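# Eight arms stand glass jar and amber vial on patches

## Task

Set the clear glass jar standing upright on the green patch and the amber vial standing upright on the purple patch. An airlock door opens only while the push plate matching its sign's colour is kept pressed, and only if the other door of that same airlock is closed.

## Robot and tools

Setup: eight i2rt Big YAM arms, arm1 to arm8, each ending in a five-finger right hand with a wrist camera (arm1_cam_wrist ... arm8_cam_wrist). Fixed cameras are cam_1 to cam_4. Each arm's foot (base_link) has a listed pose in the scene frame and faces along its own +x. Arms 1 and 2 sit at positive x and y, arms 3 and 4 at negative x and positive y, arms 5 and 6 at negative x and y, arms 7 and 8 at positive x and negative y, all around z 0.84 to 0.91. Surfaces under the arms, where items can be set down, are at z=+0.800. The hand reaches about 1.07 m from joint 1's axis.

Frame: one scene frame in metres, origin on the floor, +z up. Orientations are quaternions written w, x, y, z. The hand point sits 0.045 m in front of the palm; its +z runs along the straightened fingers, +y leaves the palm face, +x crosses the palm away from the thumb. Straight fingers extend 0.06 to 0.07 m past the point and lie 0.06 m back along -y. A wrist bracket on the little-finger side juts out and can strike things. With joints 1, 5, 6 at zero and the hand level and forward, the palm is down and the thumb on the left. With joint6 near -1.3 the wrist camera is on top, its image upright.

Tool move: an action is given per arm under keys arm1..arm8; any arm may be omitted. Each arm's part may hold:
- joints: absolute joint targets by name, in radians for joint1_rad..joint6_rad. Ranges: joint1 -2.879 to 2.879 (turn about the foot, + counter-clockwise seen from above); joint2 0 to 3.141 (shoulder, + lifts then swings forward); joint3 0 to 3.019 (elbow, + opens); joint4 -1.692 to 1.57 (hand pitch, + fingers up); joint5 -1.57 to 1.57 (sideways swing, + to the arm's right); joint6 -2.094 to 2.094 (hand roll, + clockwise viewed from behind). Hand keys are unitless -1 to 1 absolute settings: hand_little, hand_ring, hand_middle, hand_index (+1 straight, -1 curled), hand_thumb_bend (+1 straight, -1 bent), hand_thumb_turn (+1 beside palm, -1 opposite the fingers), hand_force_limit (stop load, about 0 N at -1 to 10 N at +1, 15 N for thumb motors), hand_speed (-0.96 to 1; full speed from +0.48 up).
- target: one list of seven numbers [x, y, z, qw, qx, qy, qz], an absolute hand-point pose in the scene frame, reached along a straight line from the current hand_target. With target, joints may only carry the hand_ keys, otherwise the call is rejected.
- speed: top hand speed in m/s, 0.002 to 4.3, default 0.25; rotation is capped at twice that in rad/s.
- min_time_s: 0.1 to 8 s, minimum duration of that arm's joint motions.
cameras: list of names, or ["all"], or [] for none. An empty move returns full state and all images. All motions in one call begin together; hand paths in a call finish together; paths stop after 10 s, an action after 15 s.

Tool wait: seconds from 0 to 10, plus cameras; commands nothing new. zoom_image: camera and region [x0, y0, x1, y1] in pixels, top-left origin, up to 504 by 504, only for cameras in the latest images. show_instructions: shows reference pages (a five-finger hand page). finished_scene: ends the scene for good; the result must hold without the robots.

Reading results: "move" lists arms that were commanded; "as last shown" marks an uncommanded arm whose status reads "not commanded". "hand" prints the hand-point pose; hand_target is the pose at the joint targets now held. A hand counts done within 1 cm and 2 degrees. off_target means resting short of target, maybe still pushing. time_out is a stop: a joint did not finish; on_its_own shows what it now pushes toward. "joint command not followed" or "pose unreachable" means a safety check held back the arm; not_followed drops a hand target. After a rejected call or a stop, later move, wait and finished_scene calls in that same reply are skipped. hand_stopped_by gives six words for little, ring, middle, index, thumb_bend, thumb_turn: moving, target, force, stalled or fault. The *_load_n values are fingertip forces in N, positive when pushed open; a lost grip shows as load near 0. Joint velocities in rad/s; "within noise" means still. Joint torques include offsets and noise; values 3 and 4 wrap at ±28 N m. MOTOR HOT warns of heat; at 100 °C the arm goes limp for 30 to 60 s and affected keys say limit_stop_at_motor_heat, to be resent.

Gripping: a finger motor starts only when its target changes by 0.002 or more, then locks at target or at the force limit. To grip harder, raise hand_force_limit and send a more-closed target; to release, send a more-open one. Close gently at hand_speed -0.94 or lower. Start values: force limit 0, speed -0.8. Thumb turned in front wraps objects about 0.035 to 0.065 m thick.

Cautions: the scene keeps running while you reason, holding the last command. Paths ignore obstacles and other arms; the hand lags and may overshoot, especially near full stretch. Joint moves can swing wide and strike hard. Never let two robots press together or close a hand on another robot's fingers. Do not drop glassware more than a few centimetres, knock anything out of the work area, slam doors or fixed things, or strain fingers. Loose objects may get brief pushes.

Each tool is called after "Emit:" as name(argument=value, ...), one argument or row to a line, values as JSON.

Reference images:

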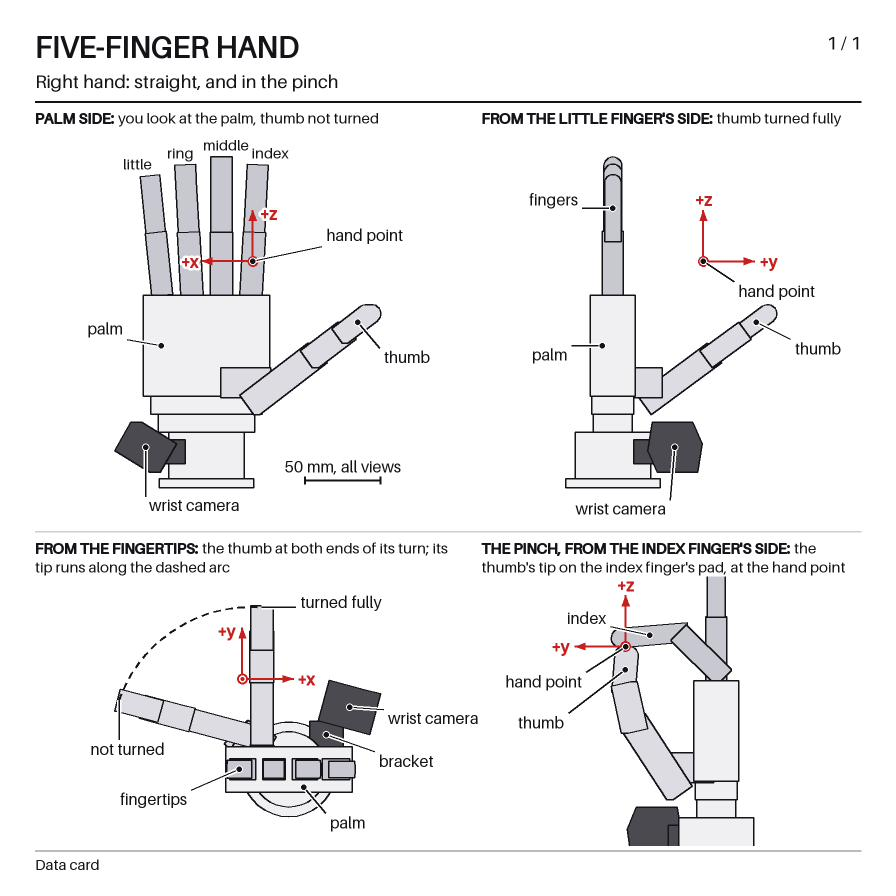

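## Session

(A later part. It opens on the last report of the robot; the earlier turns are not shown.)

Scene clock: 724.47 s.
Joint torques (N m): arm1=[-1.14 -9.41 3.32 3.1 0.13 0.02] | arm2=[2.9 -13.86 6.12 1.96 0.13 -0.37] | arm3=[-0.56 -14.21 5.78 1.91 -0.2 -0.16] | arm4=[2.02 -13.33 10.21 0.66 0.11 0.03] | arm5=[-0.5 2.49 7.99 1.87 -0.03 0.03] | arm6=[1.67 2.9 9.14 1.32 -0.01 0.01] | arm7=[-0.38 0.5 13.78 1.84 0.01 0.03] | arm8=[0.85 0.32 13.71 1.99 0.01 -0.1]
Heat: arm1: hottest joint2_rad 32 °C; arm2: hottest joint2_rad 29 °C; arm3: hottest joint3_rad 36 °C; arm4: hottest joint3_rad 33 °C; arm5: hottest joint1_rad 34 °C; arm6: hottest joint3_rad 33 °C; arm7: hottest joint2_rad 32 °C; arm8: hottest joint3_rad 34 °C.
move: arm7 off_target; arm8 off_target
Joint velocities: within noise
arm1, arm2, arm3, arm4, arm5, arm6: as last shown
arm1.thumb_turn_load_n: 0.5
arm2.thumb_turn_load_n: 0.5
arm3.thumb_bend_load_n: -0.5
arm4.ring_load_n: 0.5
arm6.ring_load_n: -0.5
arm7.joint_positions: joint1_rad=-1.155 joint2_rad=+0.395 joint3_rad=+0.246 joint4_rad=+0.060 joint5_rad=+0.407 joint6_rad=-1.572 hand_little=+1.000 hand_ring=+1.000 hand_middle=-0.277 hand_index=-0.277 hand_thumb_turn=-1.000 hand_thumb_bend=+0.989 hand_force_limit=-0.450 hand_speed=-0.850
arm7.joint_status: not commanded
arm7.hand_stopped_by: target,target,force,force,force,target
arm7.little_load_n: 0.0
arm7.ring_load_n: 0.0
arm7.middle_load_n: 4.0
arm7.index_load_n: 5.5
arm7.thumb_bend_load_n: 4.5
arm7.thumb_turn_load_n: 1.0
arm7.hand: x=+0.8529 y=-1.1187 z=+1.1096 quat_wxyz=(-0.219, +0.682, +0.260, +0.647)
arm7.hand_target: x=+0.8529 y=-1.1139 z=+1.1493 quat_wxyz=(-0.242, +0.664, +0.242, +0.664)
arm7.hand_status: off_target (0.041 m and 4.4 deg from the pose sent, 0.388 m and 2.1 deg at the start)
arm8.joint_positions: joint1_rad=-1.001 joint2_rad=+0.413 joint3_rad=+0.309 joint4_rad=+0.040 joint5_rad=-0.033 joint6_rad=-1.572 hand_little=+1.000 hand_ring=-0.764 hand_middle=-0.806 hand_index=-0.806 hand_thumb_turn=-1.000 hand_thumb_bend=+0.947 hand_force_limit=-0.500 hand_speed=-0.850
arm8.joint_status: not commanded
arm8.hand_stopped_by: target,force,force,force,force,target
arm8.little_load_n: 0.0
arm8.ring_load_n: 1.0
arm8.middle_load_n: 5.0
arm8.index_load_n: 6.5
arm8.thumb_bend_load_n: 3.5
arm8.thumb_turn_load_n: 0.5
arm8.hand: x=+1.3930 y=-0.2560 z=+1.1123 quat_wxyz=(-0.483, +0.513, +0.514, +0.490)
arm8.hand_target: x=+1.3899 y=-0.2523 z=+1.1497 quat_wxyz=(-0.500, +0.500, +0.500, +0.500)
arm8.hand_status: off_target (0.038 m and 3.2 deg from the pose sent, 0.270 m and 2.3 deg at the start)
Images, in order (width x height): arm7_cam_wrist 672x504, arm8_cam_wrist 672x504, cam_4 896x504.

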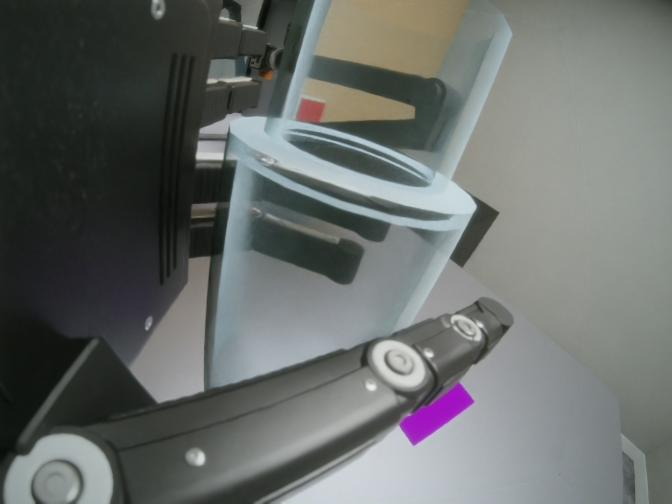

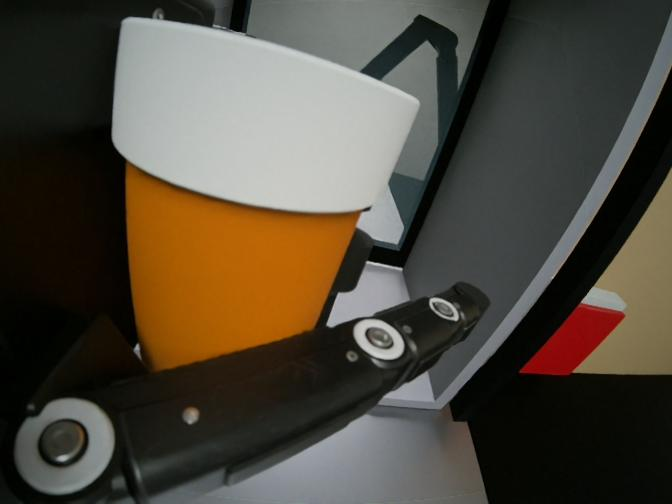

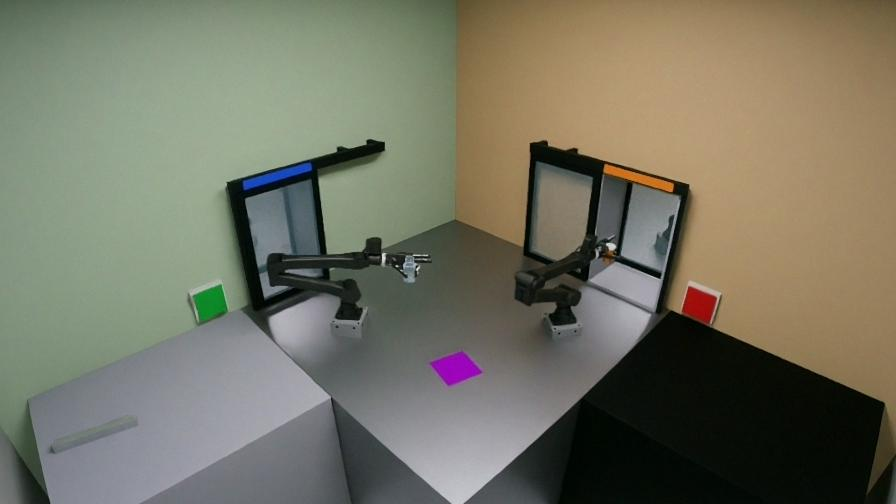

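Emit:
move(
  arm7={"joints": {"joint1_rad": 1.288}, "min_time_s": 4},
  arm8={"joints": {"joint1_rad": 1.18}, "min_time_s": 4},
  arm3={"target": [-0.06, 1.785, 0.905, 0, 0.7071, 0, 0.7071], "speed": 0.12},
  arm4={"target": [-1.785, 0.28, 0.92, 0.5, 0.5, -0.5, 0.5], "speed": 0.2},
  cameras=["arm7_cam_wrist", "arm8_cam_wrist", "cam_4", "cam_2"],
)

Scene clock: 743.00 s.
Joint torques (N m): arm1=[-1.14 -9.35 3.34 3.04 0.13 0.02] | arm2=[2.02 -14.45 5.94 1.84 0.16 -0.36] | arm3=[-5.83 -15.85 10.84 0.18 -1.6 0] | arm4=[-1.61 -13.33 2.91 1.8 -0.17 0.02] | arm5=[-0.5 2.49 7.98 1.87 -0.03 0.03] | arm6=[1.61 3.02 9.14 1.31 0 0.01] | arm7=[-0.15 0.26 13.75 1.83 0.15 0.03] | arm8=[0.73 0.09 13.71 1.96 -0.03 -0.1]
Heat: arm1: hottest joint2_rad 32 °C; arm2: hottest joint2_rad 29 °C; arm3: hottest joint3_rad 36 °C; arm4: hottest joint3_rad 33 °C; arm5: hottest joint1_rad 34 °C; arm6: hottest joint3_rad 33 °C; arm7: hottest joint2_rad 32 °C; arm8: hottest joint3_rad 38 °C.
move: arm3 off_target; arm4 off_target; arm7 done; arm8 done
Joint velocities: within noise
arm1, arm5, arm6: as last shown
arm1.thumb_turn_load_n: 0.0
arm2.joint_positions: joint1_rad=+2.200 joint2_rad=+2.126 joint3_rad=+0.930 joint4_rad=+1.237 joint5_rad=+1.324 joint6_rad=-1.608 hand_little=-1.000 hand_ring=-1.000 hand_middle=-1.000 hand_index=-1.000 hand_thumb_turn=-1.000 hand_thumb_bend=+1.000 hand_force_limit=+0.000 hand_speed=+0.000
arm2.joint_status: not commanded
arm2.hand_stopped_by: target,target,target,target,target,target
arm2.little_load_n: 0.0
arm2.ring_load_n: 0.0
arm2.middle_load_n: 0.0
arm2.index_load_n: 0.0
arm2.thumb_bend_load_n: 0.0
arm2.thumb_turn_load_n: 0.5
arm2.hand: x=+1.7721 y=+0.2897 z=+0.9245 quat_wxyz=(+0.498, +0.498, -0.503, +0.501)
arm2.hand_target: x=+1.7798 y=+0.2901 z=+0.9200 quat_wxyz=(+0.500, +0.500, -0.500, +0.500)
arm2.hand_status: not commanded
arm3.joint_positions: joint1_rad=+1.972 joint2_rad=+2.339 joint3_rad=+1.285 joint4_rad=+1.045 joint5_rad=+1.017 joint6_rad=-1.604 hand_little=-1.000 hand_ring=-1.000 hand_middle=-1.000 hand_index=-1.000 hand_thumb_turn=+1.000 hand_thumb_bend=+1.000 hand_force_limit=+0.000 hand_speed=+0.000
arm3.joint_status: not commanded
arm3.hand_stopped_by: target,target,target,target,target,target
arm3.little_load_n: -3.5
arm3.ring_load_n: 0.0
arm3.middle_load_n: 0.0
arm3.index_load_n: 0.0
arm3.thumb_bend_load_n: 0.0
arm3.thumb_turn_load_n: 0.0
arm3.hand: x=-0.1095 y=+1.7871 z=+0.8988 quat_wxyz=(+0.000, +0.712, +0.024, +0.702)
arm3.hand_target: x=-0.0638 y=+1.7806 z=+0.9070 quat_wxyz=(+0.000, +0.706, +0.000, +0.708)
arm3.hand_status: off_target (0.050 m and 2.9 deg from the pose sent, 0.223 m and 1.5 deg at the start)
arm4.joint_positions: joint1_rad=-2.196 joint2_rad=+2.058 joint3_rad=+0.656 joint4_rad=+1.372 joint5_rad=-1.258 joint6_rad=-1.599 hand_little=-1.000 hand_ring=-1.000 hand_middle=-1.000 hand_index=-1.000 hand_thumb_turn=+1.000 hand_thumb_bend=+1.000 hand_force_limit=+0.000 hand_speed=+0.000
arm4.joint_status: not commanded
arm4.hand_stopped_by: target,target,target,target,target,target
arm4.little_load_n: 0.0
arm4.ring_load_n: 0.0
arm4.middle_load_n: 0.0
arm4.index_load_n: 0.0
arm4.thumb_bend_load_n: 0.0
arm4.thumb_turn_load_n: 0.0
arm4.hand: x=-1.7809 y=+0.2755 z=+0.9096 quat_wxyz=(+0.491, +0.501, -0.504, +0.504)
arm4.hand_target: x=-1.7849 y=+0.2799 z=+0.9199 quat_wxyz=(+0.500, +0.500, -0.500, +0.500)
arm4.hand_status: off_target (0.012 m and 1.2 deg from the pose sent, 0.193 m and 1.8 deg at the start)
arm6.ring_load_n: 0.0
arm7.joint_positions: joint1_rad=+1.279 joint2_rad=+0.395 joint3_rad=+0.246 joint4_rad=+0.060 joint5_rad=+0.404 joint6_rad=-1.572 hand_little=+1.000 hand_ring=+1.000 hand_middle=-0.277 hand_index=-0.277 hand_thumb_turn=-1.000 hand_thumb_bend=+0.989 hand_force_limit=-0.450 hand_speed=-0.850
arm7.joint_status: all done
arm7.hand_stopped_by: target,target,force,force,force,target
arm7.little_load_n: 0.0
arm7.ring_load_n: 0.0
arm7.middle_load_n: 4.0
arm7.index_load_n: 5.5
arm7.thumb_bend_load_n: 4.5
arm7.thumb_turn_load_n: 1.0
arm7.hand: x=+0.2687 y=-1.3194 z=+1.1007 quat_wxyz=(-0.673, -0.011, +0.739, +0.020)
arm7.hand_target: x=+0.2648 y=-1.3241 z=+1.1404 quat_wxyz=(-0.698, -0.001, +0.716, +0.005)
arm7.hand_status: not commanded
arm8.joint_positions: joint1_rad=+1.172 joint2_rad=+0.413 joint3_rad=+0.309 joint4_rad=+0.040 joint5_rad=-0.032 joint6_rad=-1.572 hand_little=+1.000 hand_ring=-0.764 hand_middle=-0.806 hand_index=-0.806 hand_thumb_turn=-1.000 hand_thumb_bend=+0.947 hand_force_limit=-0.500 hand_speed=-0.850
arm8.joint_status: all done
arm8.hand_stopped_by: target,force,force,force,force,target
arm8.little_load_n: 0.0
arm8.ring_load_n: 1.0
arm8.middle_load_n: 5.5
arm8.index_load_n: 6.0
arm8.thumb_bend_load_n: 4.0
arm8.thumb_turn_load_n: 0.5
arm8.hand: x=+1.0002 y=-0.7441 z=+1.1045 quat_wxyz=(-0.650, -0.216, +0.701, -0.198)
arm8.hand_target: x=+0.9981 y=-0.7490 z=+1.1418 quat_wxyz=(-0.668, -0.210, +0.683, -0.209)
arm8.hand_status: not commanded
pictures: arm7_cam_wrist, arm8_cam_wrist, cam_2, cam_4
Images, in order (width x height): arm7_cam_wrist 672x504, arm8_cam_wrist 672x504, cam_2 896x504, cam_4 896x504.

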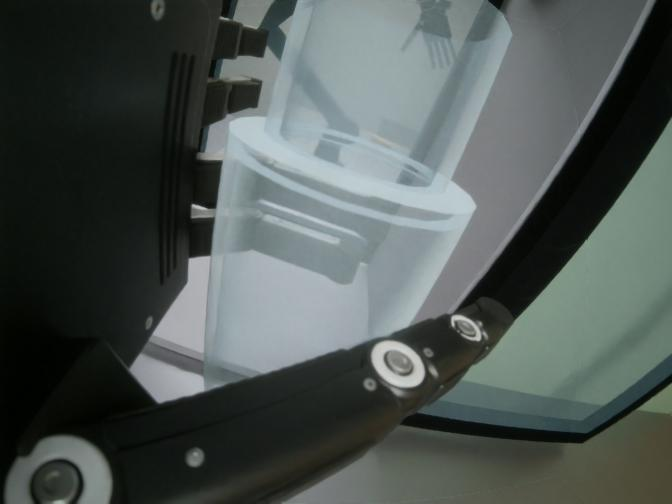

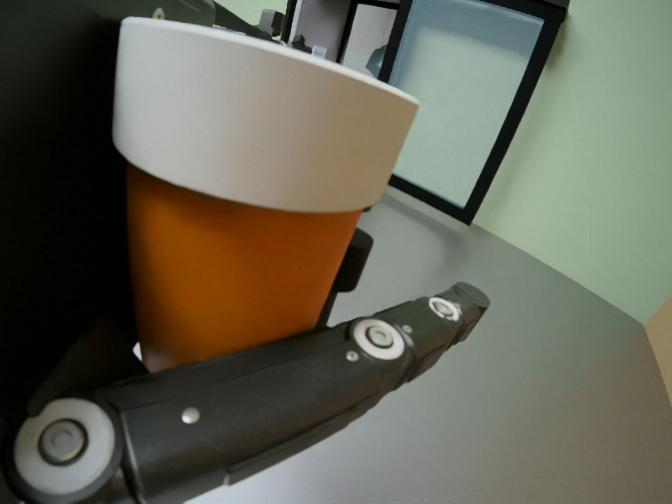

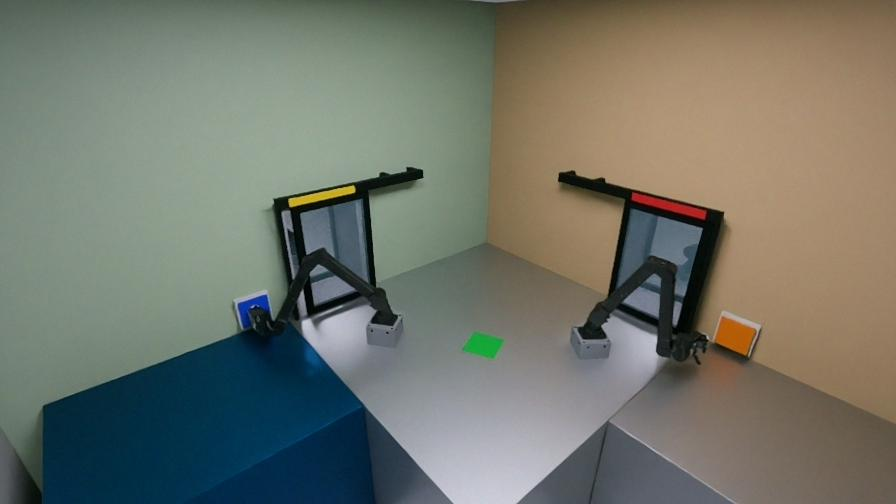

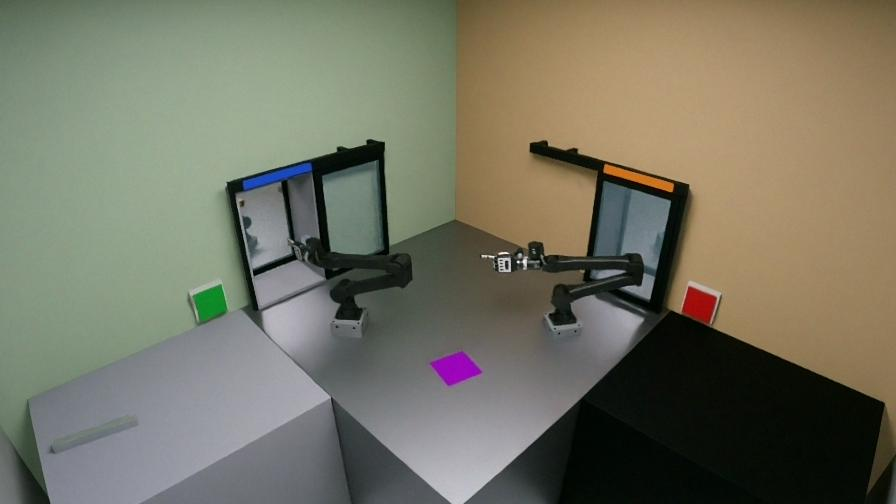

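Emit:
move(
  arm3={"target": [-0.088, 1.785, 0.905, 0, 0.7071, 0, 0.7071], "speed": 0.12},
  arm7={"target": [0.0, -1.375, 0.93, -0.7071, 0, 0.7071, 0], "speed": 0.2},
  arm8={"target": [1.13, -1.17, 0.98, -0.5669, -0.4226, 0.5669, -0.4226], "speed": 0.3},
  cameras=["arm7_cam_wrist", "arm8_cam_wrist", "cam_4"],
)

Scene clock: 763.87 s.
Joint torques (N m): arm1=[-1.14 -9.47 3.36 3.08 0.13 0.02] | arm2=[3.02 -14.92 6.05 2.1 0.12 -0.29] | arm3=[-3.19 -16.79 8.02 1.2 -0.38 0.03] | arm4=[-1.55 -13.33 2.88 1.83 -0.17 0.02] | arm5=[-0.5 2.55 7.99 1.85 -0.03 0.03] | arm6=[1.79 2.9 9.11 1.36 -0.01 0.02] | arm7=[-1.67 -12.63 5.44 3.04 -0.01 -0.24] | arm8=[0.5 -12.69 7.84 3.15 -0.18 -0.3]
Heat: arm1: hottest joint2_rad 32 °C; arm2: hottest joint2_rad 29 °C; arm3: hottest joint3_rad 38 °C; arm4: hottest joint3_rad 31 °C; arm5: hottest joint1_rad 33 °C; arm6: hottest joint3_rad 33 °C; arm7: hottest joint3_rad 35 °C; arm8: hottest joint3_rad 41 °C.
move: arm3 off_target; arm7 off_target; arm8 off_target
Joint velocities: within noise
arm1, arm2, arm4, arm5, arm6: as last shown
arm3.joint_positions: joint1_rad=+1.975 joint2_rad=+2.339 joint3_rad=+1.285 joint4_rad=+1.045 joint5_rad=+1.028 joint6_rad=-1.604 hand_little=-1.000 hand_ring=-1.000 hand_middle=-1.000 hand_index=-1.000 hand_thumb_turn=+1.000 hand_thumb_bend=+1.000 hand_force_limit=+0.000 hand_speed=+0.000
arm3.joint_status: not commanded
arm3.hand_stopped_by: target,target,target,target,target,target
arm3.little_load_n: -3.0
arm3.ring_load_n: 0.0
arm3.middle_load_n: 0.0
arm3.index_load_n: 0.0
arm3.thumb_bend_load_n: 0.0
arm3.thumb_turn_load_n: 0.0
arm3.hand: x=-0.1115 y=+1.7865 z=+0.8988 quat_wxyz=(+0.002, +0.712, +0.021, +0.702)
arm3.hand_target: x=-0.0888 y=+1.7838 z=+0.9055 quat_wxyz=(+0.000, +0.707, +0.000, +0.707)
arm3.hand_status: off_target (0.024 m and 2.6 deg from the pose sent, 0.022 m and 2.9 deg at the start)
arm7.joint_positions: joint1_rad=+1.166 joint2_rad=+1.954 joint3_rad=+0.670 joint4_rad=+1.237 joint5_rad=+0.269 joint6_rad=-1.549 hand_little=+1.000 hand_ring=+1.000 hand_middle=-0.277 hand_index=-0.277 hand_thumb_turn=-1.000 hand_thumb_bend=+0.989 hand_force_limit=-0.450 hand_speed=-0.850
arm7.joint_status: not commanded
arm7.hand_stopped_by: target,target,force,force,force,target
arm7.little_load_n: 0.0
arm7.ring_load_n: 0.0
arm7.middle_load_n: 4.0
arm7.index_load_n: 5.5
arm7.thumb_bend_load_n: 4.5
arm7.thumb_turn_load_n: 1.0
arm7.hand: x=+0.0140 y=-1.3782 z=+0.9122 quat_wxyz=(-0.687, -0.003, +0.727, -0.003)
arm7.hand_target: x=+0.0009 y=-1.3749 z=+0.9302 quat_wxyz=(-0.707, +0.000, +0.707, +0.000)
arm7.hand_status: off_target (0.023 m and 3.3 deg from the pose sent, 0.323 m and 6.0 deg at the start)
arm8.joint_positions: joint1_rad=+1.973 joint2_rad=+1.709 joint3_rad=+0.623 joint4_rad=+1.040 joint5_rad=+0.089 joint6_rad=-1.563 hand_little=+1.000 hand_ring=-0.764 hand_middle=-0.806 hand_index=-0.806 hand_thumb_turn=-1.000 hand_thumb_bend=+0.947 hand_force_limit=-0.500 hand_speed=-0.850
arm8.joint_status: not commanded
arm8.hand_stopped_by: target,force,force,force,force,target
arm8.little_load_n: 0.0
arm8.ring_load_n: 1.0
arm8.middle_load_n: 5.0
arm8.index_load_n: 6.0
arm8.thumb_bend_load_n: 4.0
arm8.thumb_turn_load_n: 0.5
arm8.hand: x=+1.1315 y=-1.1537 z=+0.9594 quat_wxyz=(-0.550, -0.430, +0.586, -0.411)
arm8.hand_target: x=+1.1304 y=-1.1687 z=+0.9801 quat_wxyz=(-0.567, -0.423, +0.567, -0.422)
arm8.hand_status: off_target (0.026 m and 3.3 deg from the pose sent, 0.462 m and 39.5 deg at the start)
Images, in order (width x height): arm7_cam_wrist 672x504, arm8_cam_wrist 672x504, cam_4 896x504.

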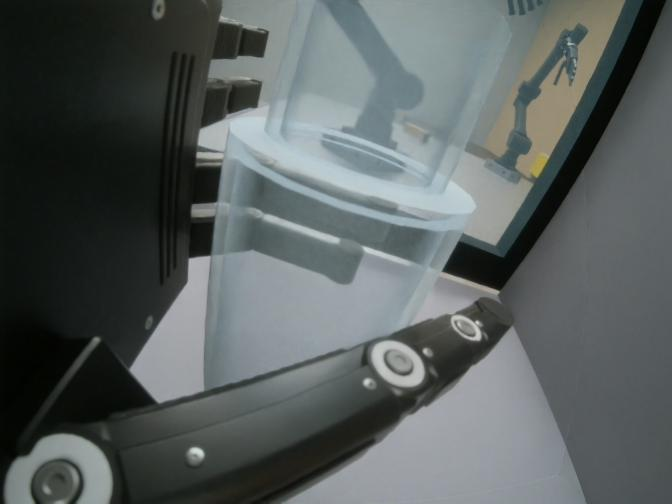

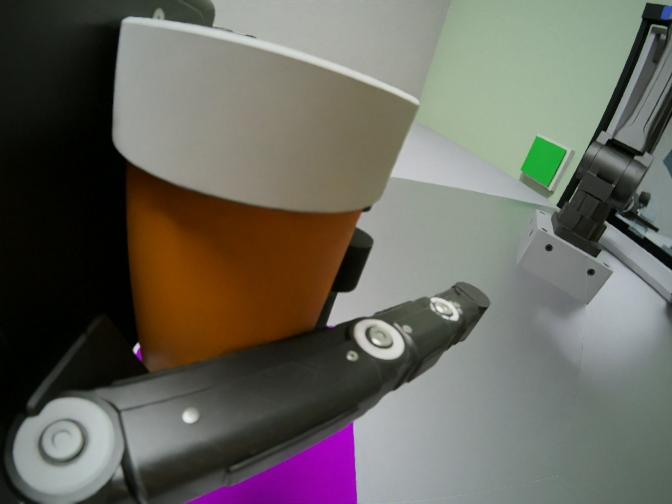

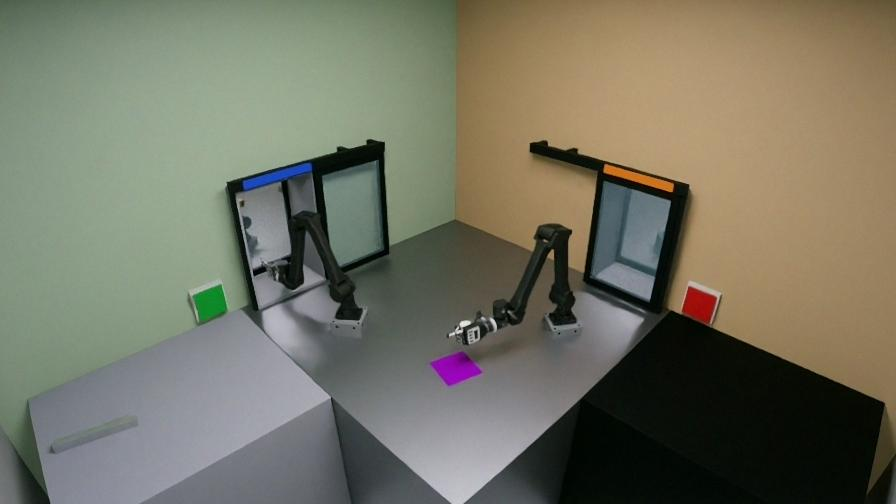

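Emit:
move(
  arm7={"target": [-0.01, -1.375, 0.888, -0.7224, 0, 0.6915, 0], "speed": 0.1},
  arm8={"target": [1.125, -1.180, 0.875, -0.5791, -0.4133, 0.5544, -0.4317], "speed": 0.15},
  cameras=["arm7_cam_wrist", "arm8_cam_wrist", "cam_4"],
)

Scene clock: 780.80 s.
Joint torques (N m): arm1=[-1.14 -9.47 3.34 3.06 0.13 0.02] | arm2=[2.55 -14.92 5.85 1.99 0.15 -0.34] | arm3=[-3.08 -16.62 7.99 1.21 -0.39 0.02] | arm4=[-1.61 -13.39 2.89 1.8 -0.18 0.02] | arm5=[-0.44 2.49 7.99 1.87 -0.03 0.03] | arm6=[1.85 2.78 9.16 1.32 0 0.01] | arm7=[-1.67 -13.68 4.1 3.03 -0.04 -0.32] | arm8=[-0.15 -15.56 4.49 3.14 -0.2 -0.3]
Heat: arm1: hottest joint2_rad 32 °C; arm2: hottest joint2_rad 29 °C; arm3: hottest joint3_rad 38 °C; arm4: hottest joint3_rad 30 °C; arm5: hottest joint1_rad 33 °C; arm6: hottest joint3_rad 33 °C; arm7: hottest joint3_rad 33 °C; arm8: hottest joint3_rad 39 °C.
move: arm7 off_target; arm8 off_target
Joint velocities: within noise
arm1, arm2, arm3, arm4, arm5, arm6: as last shown
arm4.index_load_n: 0.5
arm7.joint_positions: joint1_rad=+1.161 joint2_rad=+2.134 joint3_rad=+0.732 joint4_rad=+1.404 joint5_rad=+0.265 joint6_rad=-1.553 hand_little=+1.000 hand_ring=+1.000 hand_middle=-0.277 hand_index=-0.277 hand_thumb_turn=-1.000 hand_thumb_bend=+0.989 hand_force_limit=-0.450 hand_speed=-0.850
arm7.joint_status: not commanded
arm7.hand_stopped_by: target,target,force,force,force,target
arm7.little_load_n: 0.0
arm7.ring_load_n: 0.0
arm7.middle_load_n: 4.0
arm7.index_load_n: 6.0
arm7.thumb_bend_load_n: 4.5
arm7.thumb_turn_load_n: 1.0
arm7.hand: x=+0.0013 y=-1.3795 z=+0.8722 quat_wxyz=(-0.704, +0.000, +0.710, -0.006)
arm7.hand_target: x=-0.0093 y=-1.3750 z=+0.8880 quat_wxyz=(-0.722, +0.000, +0.692, +0.000)
arm7.hand_status: off_target (0.020 m and 3.1 deg from the pose sent, 0.034 m and 5.8 deg at the start)
arm8.joint_positions: joint1_rad=+1.973 joint2_rad=+2.104 joint3_rad=+0.696 joint4_rad=+1.414 joint5_rad=+0.080 joint6_rad=-1.567 hand_little=+1.000 hand_ring=-0.764 hand_middle=-0.806 hand_index=-0.806 hand_thumb_turn=-1.000 hand_thumb_bend=+0.947 hand_force_limit=-0.500 hand_speed=-0.850
arm8.joint_status: not commanded
arm8.hand_stopped_by: target,force,force,force,force,target
arm8.little_load_n: 0.0
arm8.ring_load_n: 1.0
arm8.middle_load_n: 5.0
arm8.index_load_n: 6.5
arm8.thumb_bend_load_n: 3.5
arm8.thumb_turn_load_n: 0.5
arm8.hand: x=+1.1301 y=-1.1709 z=+0.8601 quat_wxyz=(-0.563, -0.422, +0.570, -0.425)
arm8.hand_target: x=+1.1252 y=-1.1794 z=+0.8750 quat_wxyz=(-0.579, -0.413, +0.555, -0.431)
arm8.hand_status: off_target (0.018 m and 2.8 deg from the pose sent, 0.089 m and 5.8 deg at the start)
Images, in order (width x height): arm7_cam_wrist 672x504, arm8_cam_wrist 672x504, cam_4 896x504.

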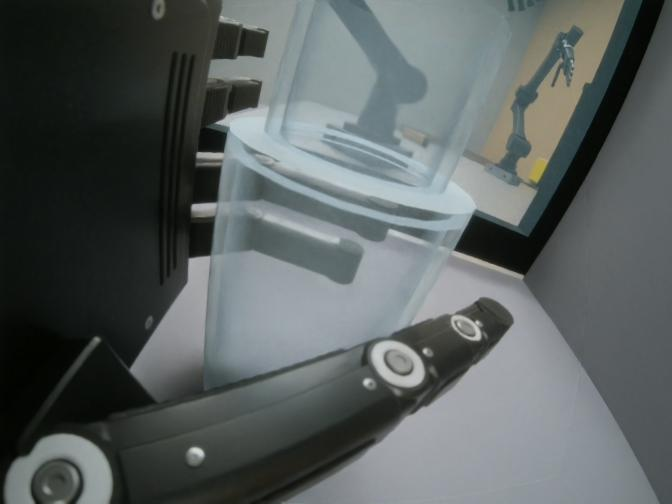

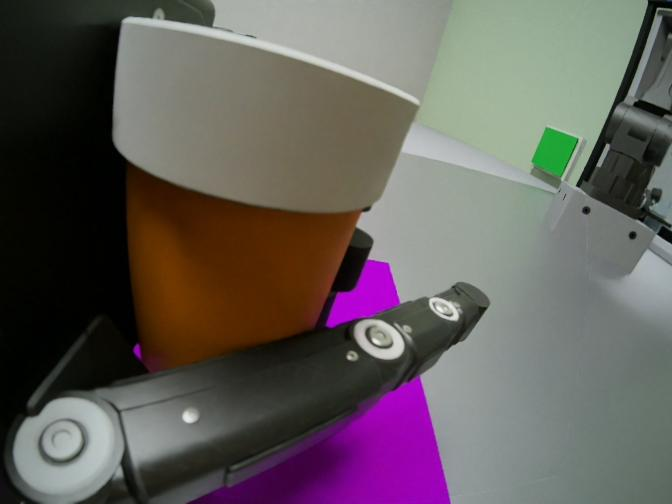

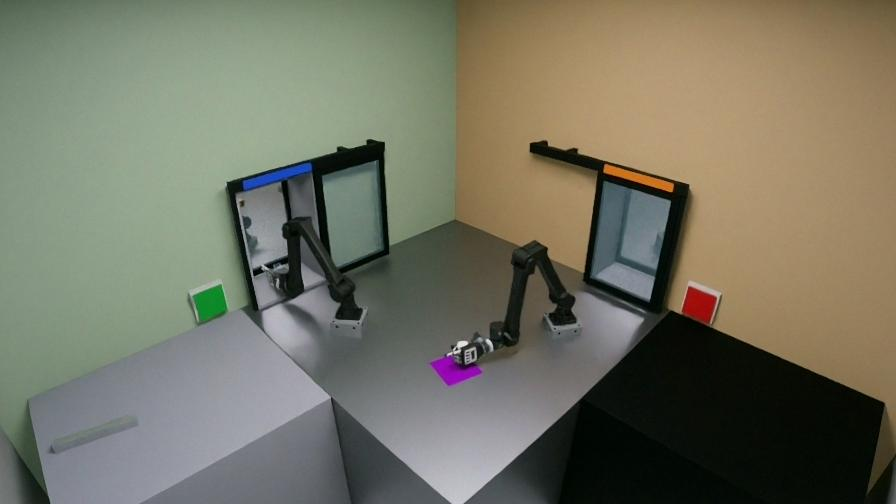

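Emit:
move(
  arm7={"target": [-0.01, -1.375, 0.876, -0.7224, 0, 0.6915, 0], "speed": 0.05},
  arm8={"target": [1.120, -1.182, 0.858, -0.5791, -0.4133, 0.5544, -0.4317], "speed": 0.05},
)

Emit:
move(
  arm7={"target": [-0.01, -1.375, 0.870, -0.7224, 0, 0.6915, 0], "speed": 0.05},
  arm8={"target": [1.120, -1.182, 0.852, -0.5791, -0.4133, 0.5544, -0.4317], "speed": 0.05},
  cameras=["arm7_cam_wrist", "arm8_cam_wrist"],
)

Scene clock: 798.77 s.
Joint torques (N m): arm1=[-1.08 -9.35 3.33 3.06 0.12 0.02] | arm2=[2.96 -14.04 6.04 1.98 0.11 -0.28] | arm3=[-3.19 -16.79 8.02 1.21 -0.39 0.01] | arm4=[-1.61 -13.33 2.91 1.81 -0.18 0.02] | arm5=[-0.5 2.49 7.98 1.87 -0.03 0.03] | arm6=[1.61 2.84 9.14 1.32 0 0.01] | arm7=[-1.73 -13.74 3.81 3.06 -0.03 -0.32] | arm8=[-0.38 -15.56 4.18 3.12 -0.2 -0.29]
Heat: arm1: hottest joint2_rad 32 °C; arm2: hottest joint2_rad 29 °C; arm3: hottest joint3_rad 38 °C; arm4: hottest joint3_rad 30 °C; arm5: hottest joint1_rad 33 °C; arm6: hottest joint3_rad 33 °C; arm7: hottest joint3_rad 32 °C; arm8: hottest joint3_rad 37 °C.
move: arm7 off_target; arm8 off_target
Joint velocities: within noise
arm1, arm2, arm3, arm4, arm5, arm6: as last shown
arm4.index_load_n: 0.0
arm7.joint_positions: joint1_rad=+1.161 joint2_rad=+2.171 joint3_rad=+0.744 joint4_rad=+1.432 joint5_rad=+0.265 joint6_rad=-1.553 hand_little=+1.000 hand_ring=+1.000 hand_middle=-0.277 hand_index=-0.277 hand_thumb_turn=-1.000 hand_thumb_bend=+0.989 hand_force_limit=-0.450 hand_speed=-0.850
arm7.joint_status: not commanded
arm7.hand_stopped_by: target,target,force,force,force,target
arm7.little_load_n: 0.0
arm7.ring_load_n: 0.0
arm7.middle_load_n: 4.0
arm7.index_load_n: 5.5
arm7.thumb_bend_load_n: 4.5
arm7.thumb_turn_load_n: 0.5
arm7.hand: x=+0.0007 y=-1.3793 z=+0.8616 quat_wxyz=(-0.704, +0.001, +0.710, -0.006)
arm7.hand_target: x=-0.0094 y=-1.3748 z=+0.8759 quat_wxyz=(-0.722, +0.000, +0.692, +0.000)
arm7.hand_status: off_target (0.018 m and 3.0 deg from the pose sent, 0.013 m and 3.1 deg at the start)
arm8.joint_positions: joint1_rad=+1.965 joint2_rad=+2.157 joint3_rad=+0.720 joint4_rad=+1.448 joint5_rad=+0.069 joint6_rad=-1.567 hand_little=+1.000 hand_ring=-0.764 hand_middle=-0.806 hand_index=-0.806 hand_thumb_turn=-1.000 hand_thumb_bend=+0.947 hand_force_limit=-0.500 hand_speed=-0.850
arm8.joint_status: not commanded
arm8.hand_stopped_by: target,force,force,force,force,target
arm8.little_load_n: 0.0
arm8.ring_load_n: 1.0
arm8.middle_load_n: 5.0
arm8.index_load_n: 6.0
arm8.thumb_bend_load_n: 4.0
arm8.thumb_turn_load_n: 0.5
arm8.hand: x=+1.1267 y=-1.1745 z=+0.8459 quat_wxyz=(-0.564, -0.421, +0.568, -0.427)
arm8.hand_target: x=+1.1202 y=-1.1816 z=+0.8580 quat_wxyz=(-0.579, -0.413, +0.555, -0.432)
arm8.hand_status: off_target (0.016 m and 2.6 deg from the pose sent, 0.015 m and 2.8 deg at the start)
pictures: none

Scene clock: 799.73 s.
Joint torques (N m): arm1=[-1.14 -9.35 3.33 3.07 0.13 0.02] | arm2=[2.73 -14.56 6.27 2.07 0.2 -0.34] | arm3=[-3.08 -16.67 8.03 1.17 -0.39 0.02] | arm4=[-1.55 -13.39 2.88 1.81 -0.18 0.02] | arm5=[-0.5 2.49 7.99 1.87 -0.03 0.03] | arm6=[1.73 3.08 9.11 1.31 0 0.01] | arm7=[-1.73 -13.27 3.67 2.85 -0.04 -0.3] | arm8=[-0.38 -15.27 4.12 3.12 -0.19 -0.29]
Heat: arm1: hottest joint2_rad 32 °C; arm2: hottest joint2_rad 29 °C; arm3: hottest joint3_rad 38 °C; arm4: hottest joint3_rad 30 °C; arm5: hottest joint1_rad 33 °C; arm6: hottest joint3_rad 33 °C; arm7: hottest joint3_rad 32 °C; arm8: hottest joint3_rad 37 °C.
move: arm7 off_target; arm8 off_target
Joint velocities: within noise
arm1, arm2, arm3, arm4: as last shown
arm5.joint_positions: joint1_rad=+1.038 joint2_rad=+0.605 joint3_rad=+1.356 joint4_rad=-1.536 joint5_rad=+0.000 joint6_rad=-1.200 hand_little=+1.000 hand_ring=+1.000 hand_middle=+1.000 hand_index=+1.000 hand_thumb_turn=+1.000 hand_thumb_bend=+1.000 hand_force_limit=+0.000 hand_speed=-0.800
arm5.joint_status: not commanded
arm5.hand_stopped_by: target,target,target,target,target,target
arm5.little_load_n: 0.0
arm5.ring_load_n: 0.0
arm5.middle_load_n: -0.5
arm5.index_load_n: 0.0
arm5.thumb_bend_load_n: 0.0
arm5.thumb_turn_load_n: 0.0
arm5.hand: x=-0.6039 y=-1.1555 z=+1.2821 quat_wxyz=(-0.348, +0.675, +0.629, +0.166)
arm5.hand_target: x=-0.6042 y=-1.1547 z=+1.2927 quat_wxyz=(-0.359, +0.671, +0.626, +0.172)
arm5.hand_status: not commanded
arm6.joint_positions: joint1_rad=-0.857 joint2_rad=+0.604 joint3_rad=+1.439 joint4_rad=-1.536 joint5_rad=+0.000 joint6_rad=-1.200 hand_little=+1.000 hand_ring=+1.000 hand_middle=+1.000 hand_index=+1.000 hand_thumb_turn=+1.000 hand_thumb_bend=+1.000 hand_force_limit=+0.000 hand_speed=-0.800
arm6.joint_status: not commanded
arm6.hand_stopped_by: target,target,target,target,target,target
arm6.little_load_n: 0.0
arm6.ring_load_n: 0.0
arm6.middle_load_n: 0.0
arm6.index_load_n: 0.0
arm6.thumb_bend_load_n: 0.0
arm6.thumb_turn_load_n: 0.0
arm6.hand: x=-1.1662 y=-0.6770 z=+1.3182 quat_wxyz=(-0.038, +0.871, -0.258, +0.417)
arm6.hand_target: x=-1.1668 y=-0.6769 z=+1.3261 quat_wxyz=(-0.039, +0.866, -0.256, +0.427)
arm6.hand_status: not commanded
arm7.joint_positions: joint1_rad=+1.161 joint2_rad=+2.184 joint3_rad=+0.751 joint4_rad=+1.451 joint5_rad=+0.265 joint6_rad=-1.556 hand_little=+1.000 hand_ring=+1.000 hand_middle=-0.277 hand_index=-0.277 hand_thumb_turn=-1.000 hand_thumb_bend=+0.989 hand_force_limit=-0.450 hand_speed=-0.850
arm7.joint_status: not commanded
arm7.hand_stopped_by: target,target,force,force,force,target
arm7.little_load_n: 0.0
arm7.ring_load_n: 0.0
arm7.middle_load_n: 4.0
arm7.index_load_n: 5.0
arm7.thumb_bend_load_n: 5.0
arm7.thumb_turn_load_n: 0.0
arm7.hand: x=-0.0010 y=-1.3797 z=+0.8609 quat_wxyz=(-0.709, +0.001, +0.705, -0.007)
arm7.hand_target: x=-0.0096 y=-1.3749 z=+0.8702 quat_wxyz=(-0.722, +0.000, +0.692, +0.000)
arm7.hand_status: off_target (0.014 m and 2.3 deg from the pose sent, 0.014 m and 3.0 deg at the start)
arm8.joint_positions: joint1_rad=+1.965 joint2_rad=+2.172 joint3_rad=+0.726 joint4_rad=+1.463 joint5_rad=+0.069 joint6_rad=-1.568 hand_little=+1.000 hand_ring=-0.764 hand_middle=-0.806 hand_index=-0.806 hand_thumb_turn=-1.000 hand_thumb_bend=+0.947 hand_force_limit=-0.500 hand_speed=-0.850
arm8.joint_status: not commanded
arm8.hand_stopped_by: target,force,force,force,force,target
arm8.little_load_n: 0.0
arm8.ring_load_n: 1.5
arm8.middle_load_n: 5.0
arm8.index_load_n: 6.0
arm8.thumb_bend_load_n: 3.5
arm8.thumb_turn_load_n: 0.0
arm8.hand: x=+1.1264 y=-1.1754 z=+0.8431 quat_wxyz=(-0.565, -0.420, +0.566, -0.428)
arm8.hand_target: x=+1.1201 y=-1.1816 z=+0.8521 quat_wxyz=(-0.579, -0.413, +0.555, -0.432)
arm8.hand_status: off_target (0.013 m and 2.2 deg from the pose sent, 0.012 m and 2.6 deg at the start)
Images, in order (width x height): arm7_cam_wrist 672x504, arm8_cam_wrist 672x504.

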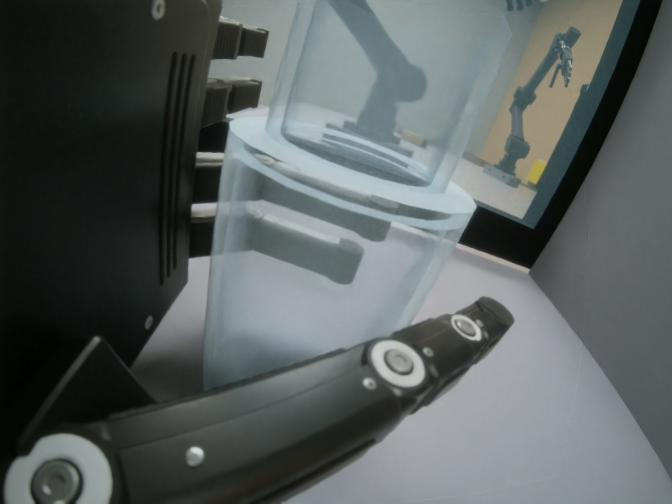

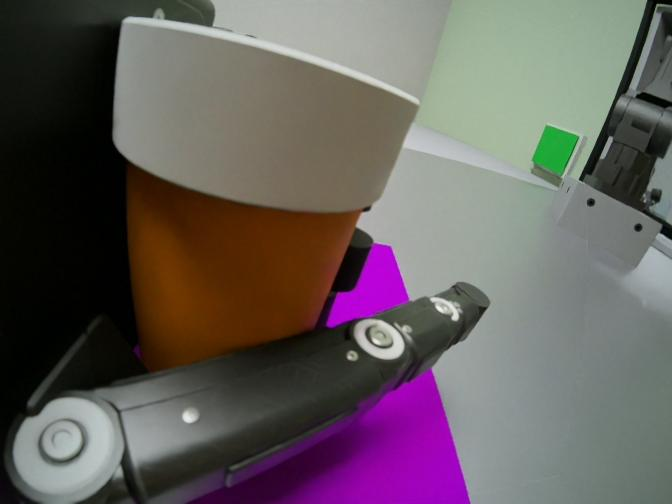

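Emit:
move(
  arm7={"joints": {"hand_index": 1, "hand_middle": 1, "hand_thumb_bend": 1, "hand_speed": -0.75}},
  arm8={"joints": {"hand_index": 1, "hand_middle": 1, "hand_ring": 1, "hand_thumb_bend": 1, "hand_speed": -0.75}},
  cameras=["arm7_cam_wrist", "arm8_cam_wrist"],
)

Scene clock: 810.03 s.
Joint torques (N m): arm1=[-1.14 -9.35 3.3 3.06 0.13 0.03] | arm2=[2.55 -14.33 6.05 2.1 0.13 -0.31] | arm3=[-3.08 -16.73 8.03 1.2 -0.38 0.02] | arm4=[-1.55 -13.39 2.89 1.8 -0.17 0.02] | arm5=[-0.5 2.49 7.99 1.87 -0.03 0.03] | arm6=[1.44 2.84 9.16 1.32 0 0.01] | arm7=[-1.67 -13.27 3.58 2.77 -0.04 -0.24] | arm8=[-0.26 -15.38 4.14 3.04 -0.16 -0.26]
Heat: arm1: hottest joint2_rad 32 °C; arm2: hottest joint2_rad 29 °C; arm3: hottest joint3_rad 38 °C; arm4: hottest joint3_rad 30 °C; arm5: hottest joint1_rad 33 °C; arm6: hottest joint3_rad 33 °C; arm7: hottest joint3_rad 32 °C; arm8: hottest joint3_rad 36 °C.
move: arm7 done; arm8 done
Joint velocities: within noise
arm1, arm2, arm3, arm4, arm5, arm6: as last shown
arm2.thumb_bend_load_n: -0.5
arm3.ring_load_n: -0.5
arm3.thumb_turn_load_n: -0.5
arm5.middle_load_n: 0.0
arm6.thumb_turn_load_n: 0.5
arm7.joint_positions: joint1_rad=+1.160 joint2_rad=+2.184 joint3_rad=+0.752 joint4_rad=+1.453 joint5_rad=+0.265 joint6_rad=-1.559 hand_little=+1.000 hand_ring=+1.000 hand_middle=+1.000 hand_index=+1.000 hand_thumb_turn=-1.000 hand_thumb_bend=+1.000 hand_force_limit=-0.450 hand_speed=-0.750
arm7.joint_status: all done
arm7.hand_stopped_by: target,target,target,target,target,target
arm7.little_load_n: 0.0
arm7.ring_load_n: 0.0
arm7.middle_load_n: 0.0
arm7.index_load_n: 0.0
arm7.thumb_bend_load_n: 0.0
arm7.thumb_turn_load_n: 0.5
arm7.hand: x=-0.0015 y=-1.3795 z=+0.8620 quat_wxyz=(-0.710, +0.000, +0.704, -0.006)
arm7.hand_target: x=-0.0096 y=-1.3749 z=+0.8701 quat_wxyz=(-0.722, +0.000, +0.692, +0.000)
arm7.hand_status: not commanded
arm8.joint_positions: joint1_rad=+1.965 joint2_rad=+2.172 joint3_rad=+0.726 joint4_rad=+1.465 joint5_rad=+0.069 joint6_rad=-1.568 hand_little=+1.000 hand_ring=+1.000 hand_middle=+1.000 hand_index=+1.000 hand_thumb_turn=-1.000 hand_thumb_bend=+1.000 hand_force_limit=-0.500 hand_speed=-0.750
arm8.joint_status: all done
arm8.hand_stopped_by: target,target,target,target,target,target
arm8.little_load_n: 0.0
arm8.ring_load_n: 0.0
arm8.middle_load_n: 0.0
arm8.index_load_n: 0.0
arm8.thumb_bend_load_n: 0.0
arm8.thumb_turn_load_n: 0.0
arm8.hand: x=+1.1265 y=-1.1755 z=+0.8438 quat_wxyz=(-0.566, -0.420, +0.565, -0.429)
arm8.hand_target: x=+1.1201 y=-1.1816 z=+0.8521 quat_wxyz=(-0.579, -0.413, +0.555, -0.432)
arm8.hand_status: not commanded
Images, in order (width x height): arm7_cam_wrist 672x504, arm8_cam_wrist 672x504.

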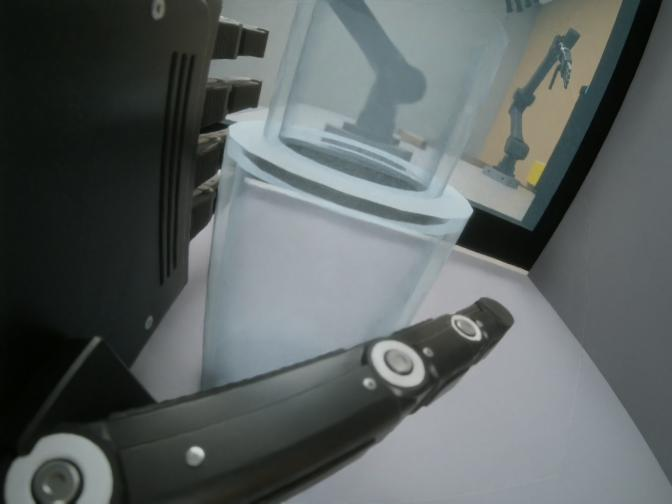

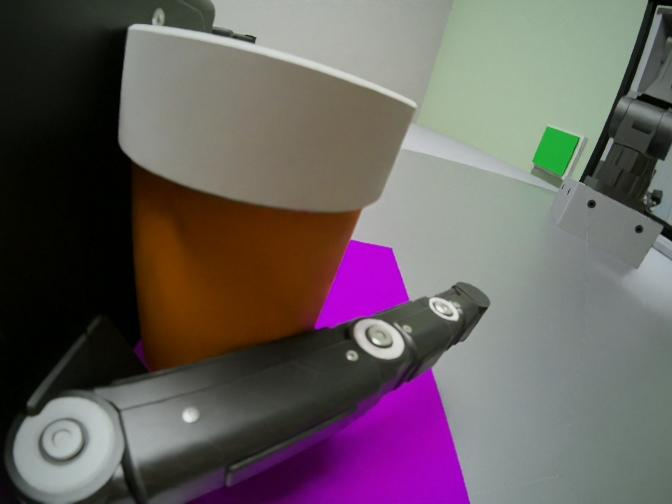

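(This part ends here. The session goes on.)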